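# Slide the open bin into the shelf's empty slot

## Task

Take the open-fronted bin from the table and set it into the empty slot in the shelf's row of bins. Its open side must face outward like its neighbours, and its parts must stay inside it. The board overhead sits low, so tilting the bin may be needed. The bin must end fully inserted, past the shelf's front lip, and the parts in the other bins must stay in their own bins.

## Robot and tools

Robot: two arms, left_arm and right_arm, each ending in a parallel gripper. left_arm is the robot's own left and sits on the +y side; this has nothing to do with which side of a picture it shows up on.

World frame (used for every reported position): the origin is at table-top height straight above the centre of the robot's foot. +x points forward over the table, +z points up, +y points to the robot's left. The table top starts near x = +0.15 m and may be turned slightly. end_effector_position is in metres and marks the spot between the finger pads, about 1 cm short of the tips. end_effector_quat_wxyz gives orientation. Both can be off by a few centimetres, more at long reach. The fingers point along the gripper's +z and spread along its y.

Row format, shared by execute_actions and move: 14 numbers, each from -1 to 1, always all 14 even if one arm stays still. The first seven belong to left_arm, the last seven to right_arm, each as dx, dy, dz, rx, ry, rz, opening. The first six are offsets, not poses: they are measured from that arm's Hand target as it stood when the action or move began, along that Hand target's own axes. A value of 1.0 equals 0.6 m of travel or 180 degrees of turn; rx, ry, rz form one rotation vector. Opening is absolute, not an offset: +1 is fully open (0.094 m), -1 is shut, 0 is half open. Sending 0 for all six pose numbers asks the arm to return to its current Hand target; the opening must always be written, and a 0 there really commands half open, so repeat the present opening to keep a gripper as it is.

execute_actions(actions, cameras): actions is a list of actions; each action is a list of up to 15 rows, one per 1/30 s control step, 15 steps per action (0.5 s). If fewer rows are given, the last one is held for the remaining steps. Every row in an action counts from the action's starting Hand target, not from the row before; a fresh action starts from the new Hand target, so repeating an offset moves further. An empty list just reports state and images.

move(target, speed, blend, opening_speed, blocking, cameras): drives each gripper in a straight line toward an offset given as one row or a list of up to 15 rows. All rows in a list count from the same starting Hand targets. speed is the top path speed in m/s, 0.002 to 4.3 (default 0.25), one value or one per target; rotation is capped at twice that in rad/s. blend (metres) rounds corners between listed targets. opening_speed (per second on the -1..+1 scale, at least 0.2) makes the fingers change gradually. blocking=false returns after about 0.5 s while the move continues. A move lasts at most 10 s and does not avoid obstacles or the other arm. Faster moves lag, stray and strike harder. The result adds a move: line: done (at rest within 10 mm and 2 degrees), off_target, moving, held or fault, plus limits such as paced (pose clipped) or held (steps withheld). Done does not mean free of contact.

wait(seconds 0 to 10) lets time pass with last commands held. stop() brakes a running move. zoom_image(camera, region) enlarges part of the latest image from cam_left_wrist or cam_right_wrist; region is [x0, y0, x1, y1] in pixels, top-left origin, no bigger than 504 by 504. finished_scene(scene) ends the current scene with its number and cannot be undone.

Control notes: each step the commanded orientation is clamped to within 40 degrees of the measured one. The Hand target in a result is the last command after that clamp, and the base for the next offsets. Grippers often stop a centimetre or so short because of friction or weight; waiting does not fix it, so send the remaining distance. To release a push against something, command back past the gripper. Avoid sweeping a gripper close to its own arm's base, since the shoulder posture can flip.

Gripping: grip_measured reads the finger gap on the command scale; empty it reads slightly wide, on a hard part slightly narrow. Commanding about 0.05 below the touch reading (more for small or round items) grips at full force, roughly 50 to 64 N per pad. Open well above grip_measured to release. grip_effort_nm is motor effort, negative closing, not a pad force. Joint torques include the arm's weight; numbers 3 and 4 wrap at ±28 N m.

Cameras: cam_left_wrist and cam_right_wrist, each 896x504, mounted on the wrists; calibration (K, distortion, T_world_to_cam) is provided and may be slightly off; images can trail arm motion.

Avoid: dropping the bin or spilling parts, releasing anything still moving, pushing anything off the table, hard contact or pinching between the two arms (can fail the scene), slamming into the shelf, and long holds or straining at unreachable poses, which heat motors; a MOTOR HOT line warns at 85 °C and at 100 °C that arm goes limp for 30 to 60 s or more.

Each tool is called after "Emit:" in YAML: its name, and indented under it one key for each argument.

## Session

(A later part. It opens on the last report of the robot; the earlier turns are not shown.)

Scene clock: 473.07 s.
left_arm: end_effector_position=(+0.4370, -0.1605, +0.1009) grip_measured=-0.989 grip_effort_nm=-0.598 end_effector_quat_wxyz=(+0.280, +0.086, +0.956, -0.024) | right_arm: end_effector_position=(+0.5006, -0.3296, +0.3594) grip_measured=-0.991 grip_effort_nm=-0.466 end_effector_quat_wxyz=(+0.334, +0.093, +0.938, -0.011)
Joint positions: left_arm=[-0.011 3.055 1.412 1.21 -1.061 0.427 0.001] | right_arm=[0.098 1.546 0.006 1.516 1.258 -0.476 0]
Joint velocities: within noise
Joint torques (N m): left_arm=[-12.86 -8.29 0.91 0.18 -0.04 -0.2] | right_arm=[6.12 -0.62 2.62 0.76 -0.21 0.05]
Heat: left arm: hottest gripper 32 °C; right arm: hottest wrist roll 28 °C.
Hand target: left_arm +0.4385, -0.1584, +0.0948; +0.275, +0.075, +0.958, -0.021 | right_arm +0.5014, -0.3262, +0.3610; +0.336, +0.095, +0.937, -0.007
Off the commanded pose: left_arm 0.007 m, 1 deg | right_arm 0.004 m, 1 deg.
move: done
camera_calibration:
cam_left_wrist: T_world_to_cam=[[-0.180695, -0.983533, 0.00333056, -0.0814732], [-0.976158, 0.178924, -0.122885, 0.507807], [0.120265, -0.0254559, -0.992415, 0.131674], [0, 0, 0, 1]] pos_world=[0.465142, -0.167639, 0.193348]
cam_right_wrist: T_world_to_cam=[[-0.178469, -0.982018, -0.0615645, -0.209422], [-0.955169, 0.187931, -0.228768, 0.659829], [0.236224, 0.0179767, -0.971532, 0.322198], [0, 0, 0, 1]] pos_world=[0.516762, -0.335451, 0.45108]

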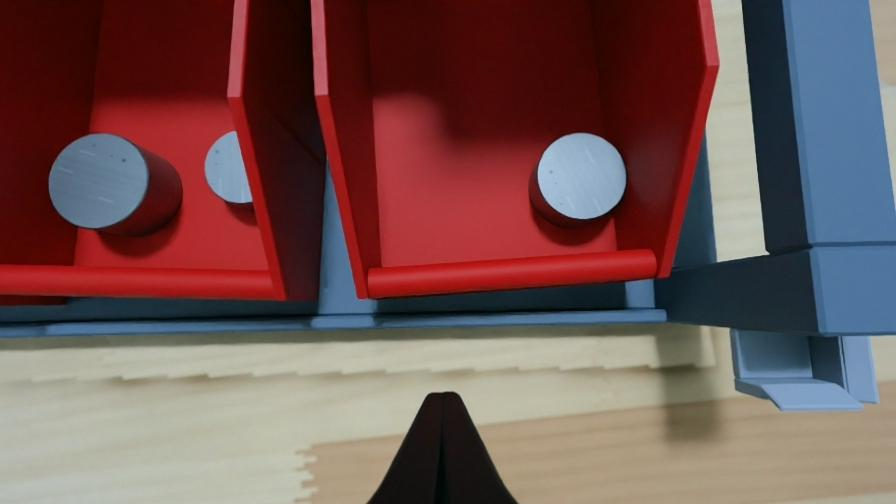

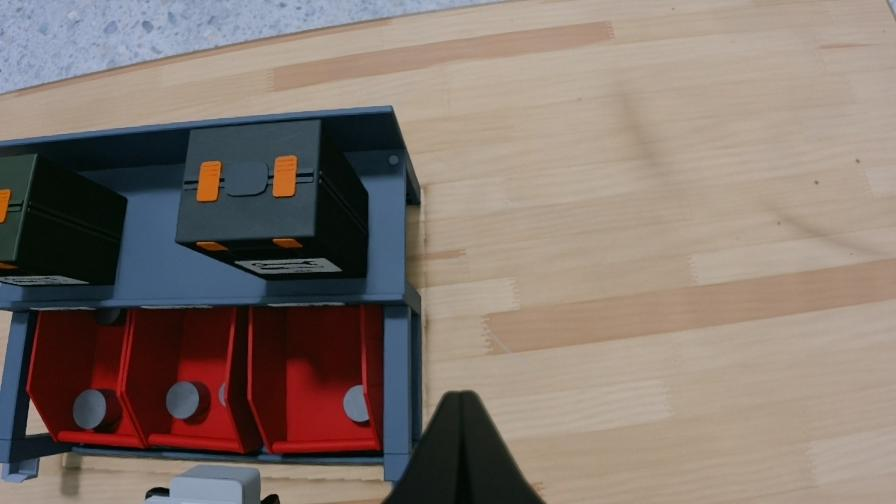

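Emit:
move:
  target: [0.0336, 0, 0.0536, 0, 0, 0, -1, 0, 0, 0, 0, 0, 0, -1]
  speed: 0.12
  cameras: ["cam_right_wrist"]

Scene clock: 480.00 s.
left_arm: end_effector_position=(+0.4373, -0.1623, +0.0639) grip_measured=-0.989 grip_effort_nm=-0.593 end_effector_quat_wxyz=(+0.276, +0.075, +0.958, -0.027) | right_arm: end_effector_position=(+0.5006, -0.3296, +0.3594) grip_measured=-0.991 grip_effort_nm=-0.457 end_effector_quat_wxyz=(+0.334, +0.093, +0.938, -0.011)
Joint positions: left_arm=[0.057 3.112 1.481 1.23 -1.002 0.446 0.001] | right_arm=[0.098 1.546 0.006 1.516 1.258 -0.476 0]
Joint velocities: within noise
Joint torques (N m): left_arm=[-12.45 -7.12 0.31 0.83 0.2 0.11] | right_arm=[6.3 -0.91 2.59 0.62 -0.26 0.04]
Heat: left arm: hottest gripper 32 °C; right arm: hottest wrist roll 28 °C.
Hand target: left_arm +0.4385, -0.1584, +0.0569; +0.275, +0.075, +0.958, -0.021 | right_arm +0.5014, -0.3262, +0.3610; +0.336, +0.095, +0.937, -0.007
Off the commanded pose: left_arm 0.008 m, 1 deg | right_arm 0.004 m, 1 deg.
move: done
camera_calibration:
cam_right_wrist: T_world_to_cam=[[-0.178469, -0.982018, -0.0615645, -0.209422], [-0.955169, 0.187931, -0.228768, 0.659829], [0.236224, 0.0179767, -0.971532, 0.322198], [0, 0, 0, 1]] pos_world=[0.516762, -0.335451, 0.45108]
Images, in order (width x height): cam_right_wrist 896x504.

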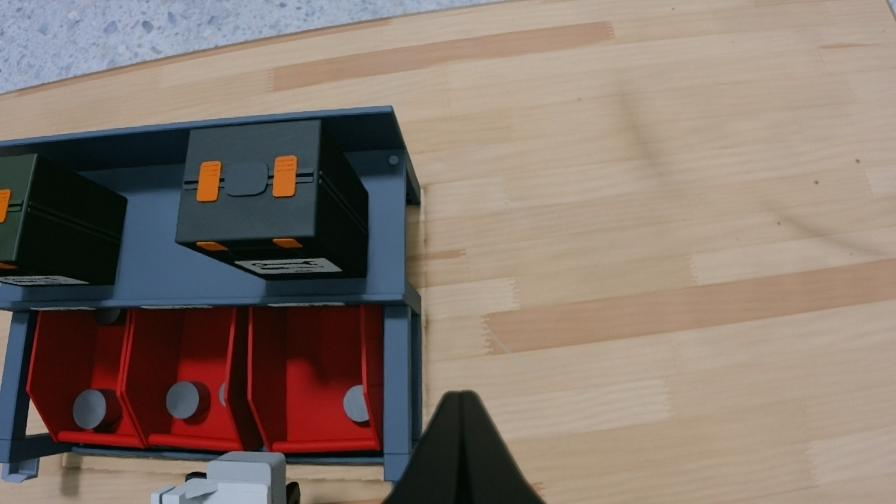

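Emit:
move:
  target: [-0.0275, 0, 0.0251, 0, 0, 0, -1, 0, 0, 0, 0, 0, 0, -1]
  speed: 0.08
  cameras: ["cam_left_wrist"]

Scene clock: 483.50 s.
left_arm: end_effector_position=(+0.4465, -0.1658, +0.0577) grip_measured=-0.989 grip_effort_nm=-0.598 end_effector_quat_wxyz=(+0.276, +0.077, +0.958, -0.028) | right_arm: end_effector_position=(+0.5006, -0.3296, +0.3594) grip_measured=-0.991 grip_effort_nm=-0.452 end_effector_quat_wxyz=(+0.334, +0.093, +0.938, -0.011)
Joint positions: left_arm=[0.072 3.112 1.504 1.215 -0.985 0.46 0.001] | right_arm=[0.098 1.546 0.006 1.516 1.258 -0.476 0]
Joint velocities: within noise
Joint torques (N m): left_arm=[-12.34 -9 0.38 0.24 0.22 0.09] | right_arm=[6.48 -0.44 2.59 0.64 -0.26 0.03]
Heat: left arm: hottest gripper 32 °C; right arm: hottest wrist roll 28 °C.
Hand target: left_arm +0.4602, -0.1619, +0.0529; +0.275, +0.075, +0.958, -0.021 | right_arm +0.5014, -0.3262, +0.3610; +0.336, +0.095, +0.937, -0.007
Off the commanded pose: left_arm 0.015 m, 1 deg | right_arm 0.004 m, 1 deg.
move: off_target (left_arm)
camera_calibration:
cam_left_wrist: T_world_to_cam=[[-0.166391, -0.985926, 0.0162333, -0.0922961], [-0.979728, 0.163438, -0.115853, 0.511312], [0.11157, -0.0351813, -0.993134, 0.0898279], [0, 0, 0, 1]] pos_world=[0.475567, -0.171405, 0.149947]
Images, in order (width x height): cam_left_wrist 896x504.

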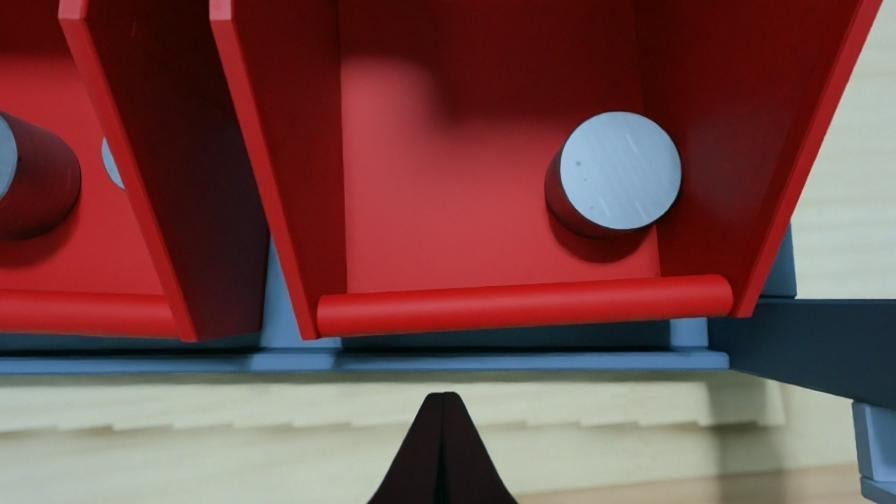

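Emit:
move:
  target: [-0.0319, 0, 0.018, 0, 0, 0, -1, 0, 0, 0, 0, 0, 0, -1]
  speed: 0.05
  cameras: ["cam_left_wrist"]

Scene clock: 488.60 s.
left_arm: end_effector_position=(+0.4686, -0.1706, +0.0595) grip_measured=-0.989 grip_effort_nm=-0.598 end_effector_quat_wxyz=(+0.277, +0.077, +0.957, -0.029) | right_arm: end_effector_position=(+0.5006, -0.3296, +0.3594) grip_measured=-0.991 grip_effort_nm=-0.457 end_effector_quat_wxyz=(+0.334, +0.093, +0.938, -0.011)
Joint positions: left_arm=[0.08 3.085 1.524 1.174 -0.977 0.466 0.001] | right_arm=[0.098 1.546 0.006 1.516 1.258 -0.476 0]
Joint velocities: within noise
Joint torques (N m): left_arm=[-12.86 -9.29 0.4 0.18 0.22 0.09] | right_arm=[6.18 -0.26 2.56 0.68 -0.25 0.04]
Heat: left arm: hottest gripper 32 °C; right arm: hottest wrist roll 28 °C.
Hand target: left_arm +0.4820, -0.1653, +0.0540; +0.275, +0.075, +0.958, -0.022 | right_arm +0.5014, -0.3262, +0.3610; +0.336, +0.095, +0.937, -0.007
Off the commanded pose: left_arm 0.015 m, 1 deg | right_arm 0.004 m, 1 deg.
move: off_target (left_arm)
camera_calibration:
cam_left_wrist: T_world_to_cam=[[-0.166046, -0.98597, 0.0171039, -0.0936087], [-0.979601, 0.162934, -0.117616, 0.533959], [0.113179, -0.0362848, -0.992912, 0.0879714], [0, 0, 0, 1]] pos_world=[0.497567, -0.176103, 0.151751]
Images, in order (width x height): cam_left_wrist 896x504.

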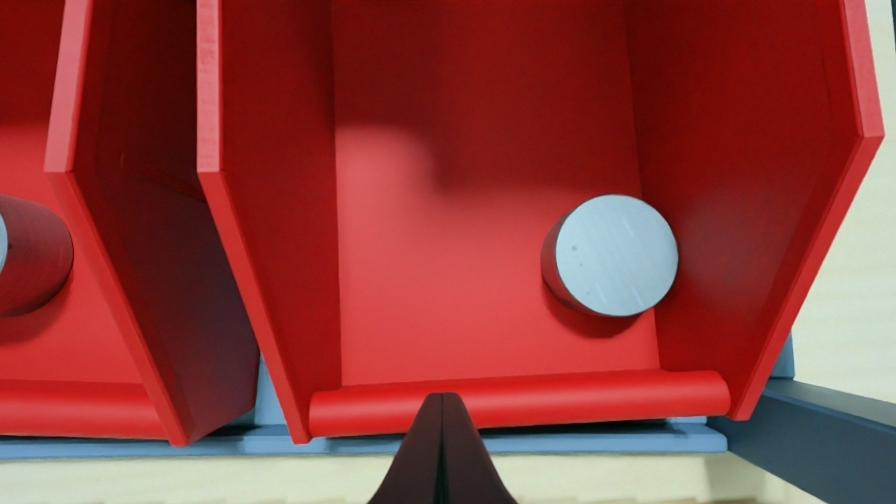

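Emit:
move:
  target:
    - [0.048, 0, -0.030, 0, 0, 0, -1, 0, 0, 0, 0, 0, 0, -1]
    - [0.0564, 0, -0.0166, 0, 0, 0, -1, 0, 0, 0, 0, 0, 0, -1]
  speed: [0.1, 0.05]
  cameras: ["cam_left_wrist"]

Scene clock: 501.47 s.
left_arm: end_effector_position=(+0.4453, -0.1658, +0.0533) grip_measured=-0.989 grip_effort_nm=-0.593 end_effector_quat_wxyz=(+0.277, +0.077, +0.957, -0.029) | right_arm: end_effector_position=(+0.5006, -0.3296, +0.3594) grip_measured=-0.991 grip_effort_nm=-0.462 end_effector_quat_wxyz=(+0.334, +0.093, +0.938, -0.011)
Joint positions: left_arm=[0.08 3.121 1.512 1.221 -0.976 0.466 0.001] | right_arm=[0.098 1.546 0.006 1.516 1.258 -0.476 0]
Joint velocities: within noise
Joint torques (N m): left_arm=[-12.22 -7.3 0.31 0.96 0.21 0.09] | right_arm=[6.53 -0.5 2.56 0.62 -0.26 0.05]
Heat: left arm: hottest gripper 32 °C; right arm: hottest wrist roll 28 °C.
Hand target: left_arm +0.4485, -0.1600, +0.0445; +0.275, +0.075, +0.958, -0.022 | right_arm +0.5014, -0.3262, +0.3610; +0.336, +0.095, +0.937, -0.007
Off the commanded pose: left_arm 0.011 m, 1 deg | right_arm 0.004 m, 1 deg.
move: off_target (left_arm)
camera_calibration:
cam_left_wrist: T_world_to_cam=[[-0.167053, -0.985797, 0.0172623, -0.0922404], [-0.979489, 0.163933, -0.117167, 0.5098], [0.112673, -0.0364813, -0.992962, 0.0849242], [0, 0, 0, 1]] pos_world=[0.474366, -0.171405, 0.14565]
Images, in order (width x height): cam_left_wrist 896x504.

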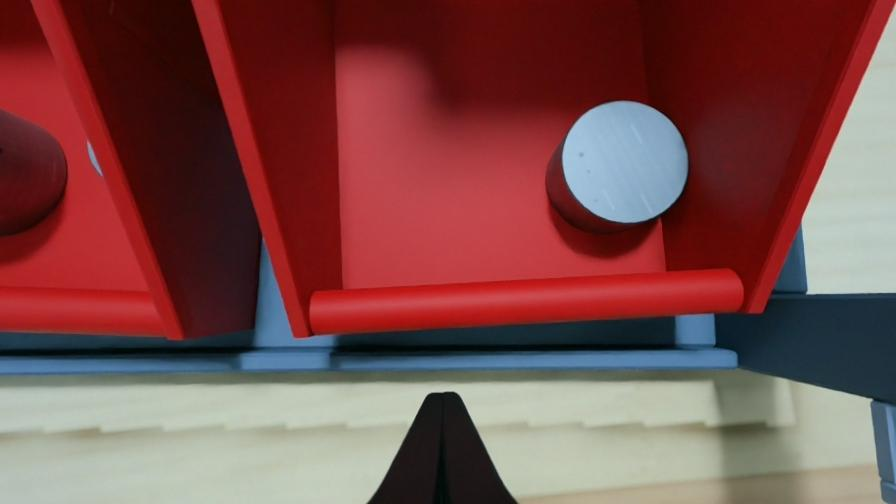

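Emit:
move:
  target: [-0.0462, 0, 0.0328, 0, 0, 0, -1, 0, 0, 0, 0, 0, 0, -1]
  speed: 0.05
  cameras: ["cam_left_wrist"]

Scene clock: 505.37 s.
left_arm: end_effector_position=(+0.4604, -0.1697, +0.0459) grip_measured=-0.989 grip_effort_nm=-0.589 end_effector_quat_wxyz=(+0.273, +0.083, +0.958, -0.028) | right_arm: end_effector_position=(+0.5006, -0.3296, +0.3594) grip_measured=-0.991 grip_effort_nm=-0.447 end_effector_quat_wxyz=(+0.334, +0.093, +0.938, -0.011)
Joint positions: left_arm=[0.099 3.111 1.54 1.18 -0.96 0.478 0.001] | right_arm=[0.098 1.546 0.006 1.516 1.258 -0.476 0]
Joint velocities: within noise
Joint torques (N m): left_arm=[-12.57 -9.58 0.62 0.21 0.25 0.1] | right_arm=[6.53 -0.91 2.52 0.7 -0.24 0.04]
Heat: left arm: hottest gripper 32 °C; right arm: hottest wrist roll 28 °C.
Hand target: left_arm +0.4820, -0.1652, +0.0424; +0.275, +0.075, +0.958, -0.021 | right_arm +0.5014, -0.3262, +0.3610; +0.336, +0.095, +0.937, -0.007
Off the commanded pose: left_arm 0.022 m, 1 deg | right_arm 0.004 m, 1 deg.
move: off_target (left_arm)
camera_calibration:
cam_left_wrist: T_world_to_cam=[[-0.176876, -0.984138, 0.0137014, -0.0883837], [-0.978524, 0.174335, -0.109994, 0.525189], [0.105861, -0.0328625, -0.993838, 0.0795433], [0, 0, 0, 1]] pos_world=[0.489857, -0.175927, 0.138032]
Images, in order (width x height): cam_left_wrist 896x504.

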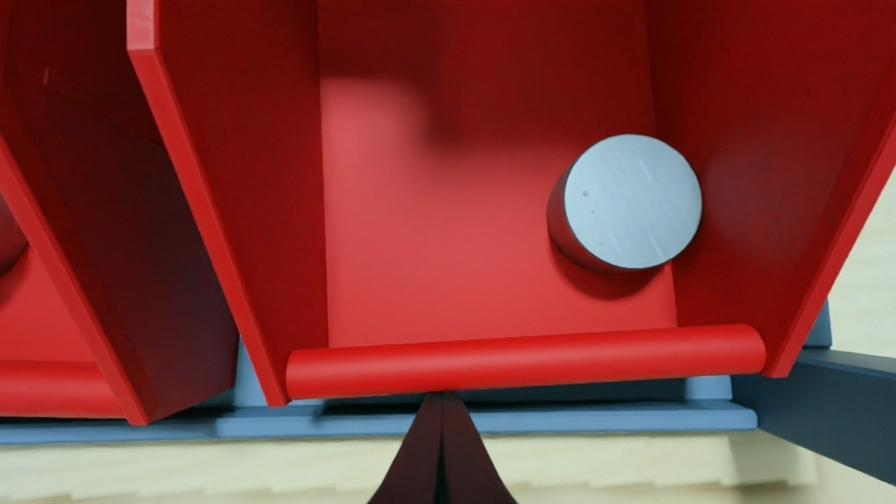

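Emit:
move:
  target: [-0.0190, 0, 0.0059, 0, 0, 0, -1, 0, 0, 0, 0, 0, 0, -1]
  speed: 0.05
  cameras: ["cam_left_wrist"]

Scene clock: 509.20 s.
left_arm: end_effector_position=(+0.4650, -0.1707, +0.0467) grip_measured=-0.989 grip_effort_nm=-0.598 end_effector_quat_wxyz=(+0.270, +0.088, +0.958, -0.028) | right_arm: end_effector_position=(+0.5006, -0.3296, +0.3594) grip_measured=-0.991 grip_effort_nm=-0.452 end_effector_quat_wxyz=(+0.334, +0.093, +0.938, -0.011)
Joint positions: left_arm=[0.1 3.099 1.54 1.157 -0.96 0.479 0.001] | right_arm=[0.098 1.546 0.006 1.516 1.258 -0.476 0]
Joint velocities: within noise
Joint torques (N m): left_arm=[-12.81 -10.23 1.13 0.34 0.22 0.08] | right_arm=[6.12 -0.91 2.67 0.7 -0.26 0.07]
Heat: left arm: hottest gripper 32 °C; right arm: hottest wrist roll 28 °C.
Hand target: left_arm +0.4932, -0.1670, +0.0454; +0.275, +0.075, +0.958, -0.021 | right_arm +0.5014, -0.3262, +0.3610; +0.336, +0.095, +0.937, -0.007
Off the commanded pose: left_arm 0.029 m, 2 deg | right_arm 0.004 m, 1 deg.
move: off_target (left_arm)
camera_calibration:
cam_left_wrist: T_world_to_cam=[[-0.187332, -0.982239, 0.0106662, -0.083253], [-0.977208, 0.185247, -0.103671, 0.530945], [0.0998533, -0.029844, -0.994554, 0.0831373], [0, 0, 0, 1]] pos_world=[0.494946, -0.177649, 0.138616]
Images, in order (width x height): cam_left_wrist 896x504.

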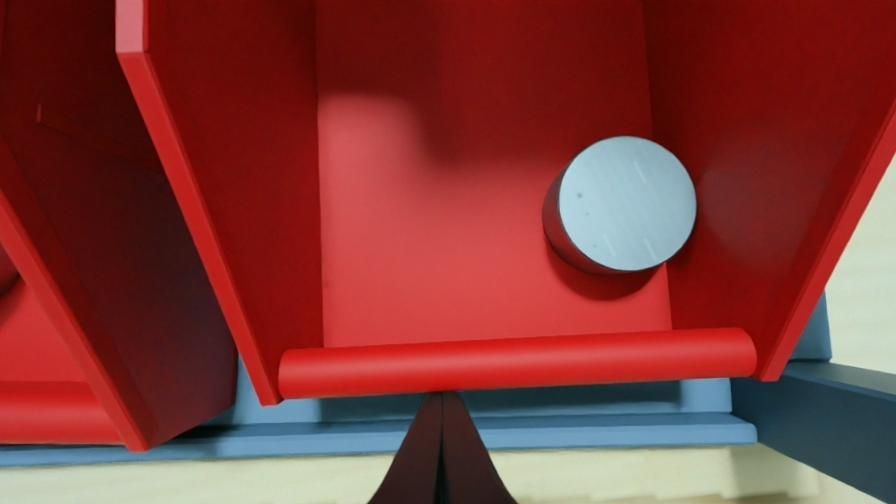

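Emit:
move:
  target:
    - [0.0494, 0, -0.0309, 0, 0, 0, -1, 0, 0, 0, 0, 0, 0, -1]
    - [0.0635, 0, -0.1183, 0, 0, 0, -1, 0, 0, 0, 0, 0, 0, -1]
  speed: [0.1, 0.2]
  blend: [0.01, 0]
  cameras: ["cam_left_wrist", "cam_right_wrist"]

Scene clock: 518.37 s.
left_arm: end_effector_position=(+0.4218, -0.1484, +0.0697) grip_measured=-0.989 grip_effort_nm=-0.598 end_effector_quat_wxyz=(+0.263, +0.084, +0.961, -0.010) | right_arm: end_effector_position=(+0.5006, -0.3296, +0.3594) grip_measured=-0.991 grip_effort_nm=-0.457 end_effector_quat_wxyz=(+0.334, +0.093, +0.938, -0.011)
Joint positions: left_arm=[0.041 3.1 1.43 1.228 -1.052 0.433 0.001] | right_arm=[0.098 1.546 0.006 1.516 1.258 -0.476 0]
Joint velocities: within noise
Joint torques (N m): left_arm=[-16.26 -8.41 -0.69 0.75 -0.04 -0.21] | right_arm=[6.36 -0.38 2.58 0.72 -0.26 0]
Heat: left arm: hottest gripper 32 °C; right arm: hottest wrist roll 28 °C.
Hand target: left_arm +0.4241, -0.1562, +0.0855; +0.275, +0.076, +0.958, -0.021 | right_arm +0.5014, -0.3262, +0.3610; +0.336, +0.095, +0.937, -0.007
Off the commanded pose: left_arm 0.018 m, 2 deg | right_arm 0.004 m, 1 deg.
move: off_target (left_arm)
camera_calibration:
cam_left_wrist: T_world_to_cam=[[-0.170128, -0.985231, -0.0194223, -0.0752977], [-0.981479, 0.171175, -0.086007, 0.485545], [0.0880614, 0.00443039, -0.996105, 0.121123], [0, 0, 0, 1]] pos_world=[0.453076, -0.157836, 0.160949]
cam_right_wrist: T_world_to_cam=[[-0.178469, -0.982018, -0.0615645, -0.209422], [-0.955169, 0.187931, -0.228768, 0.659829], [0.236224, 0.0179767, -0.971532, 0.322198], [0, 0, 0, 1]] pos_world=[0.516762, -0.335451, 0.45108]

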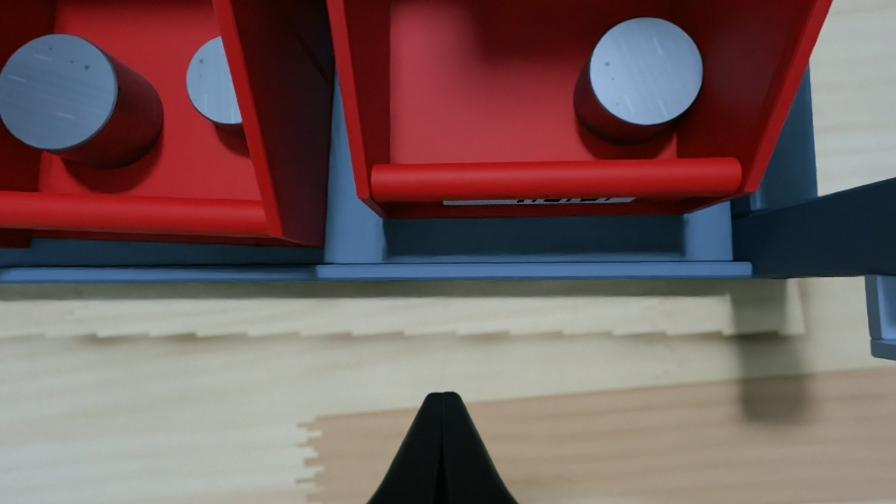

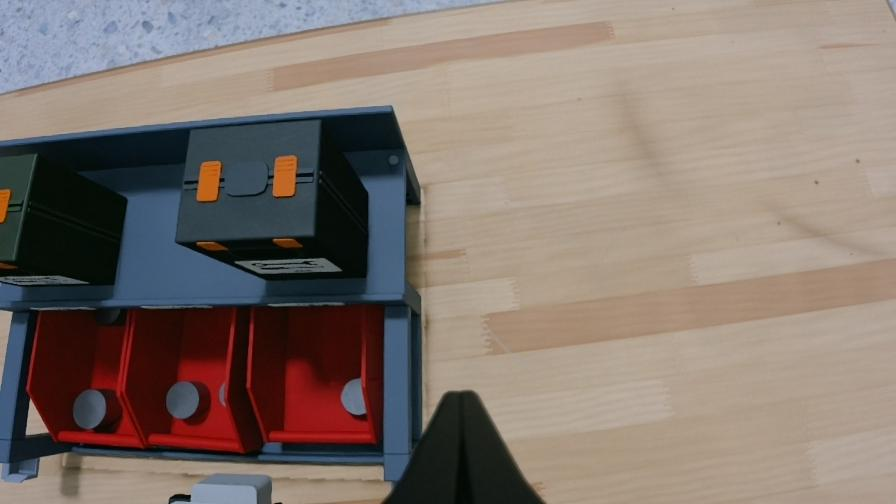

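Emit:
finished_scene:
  scene: 2

The scene is finished: the task was done.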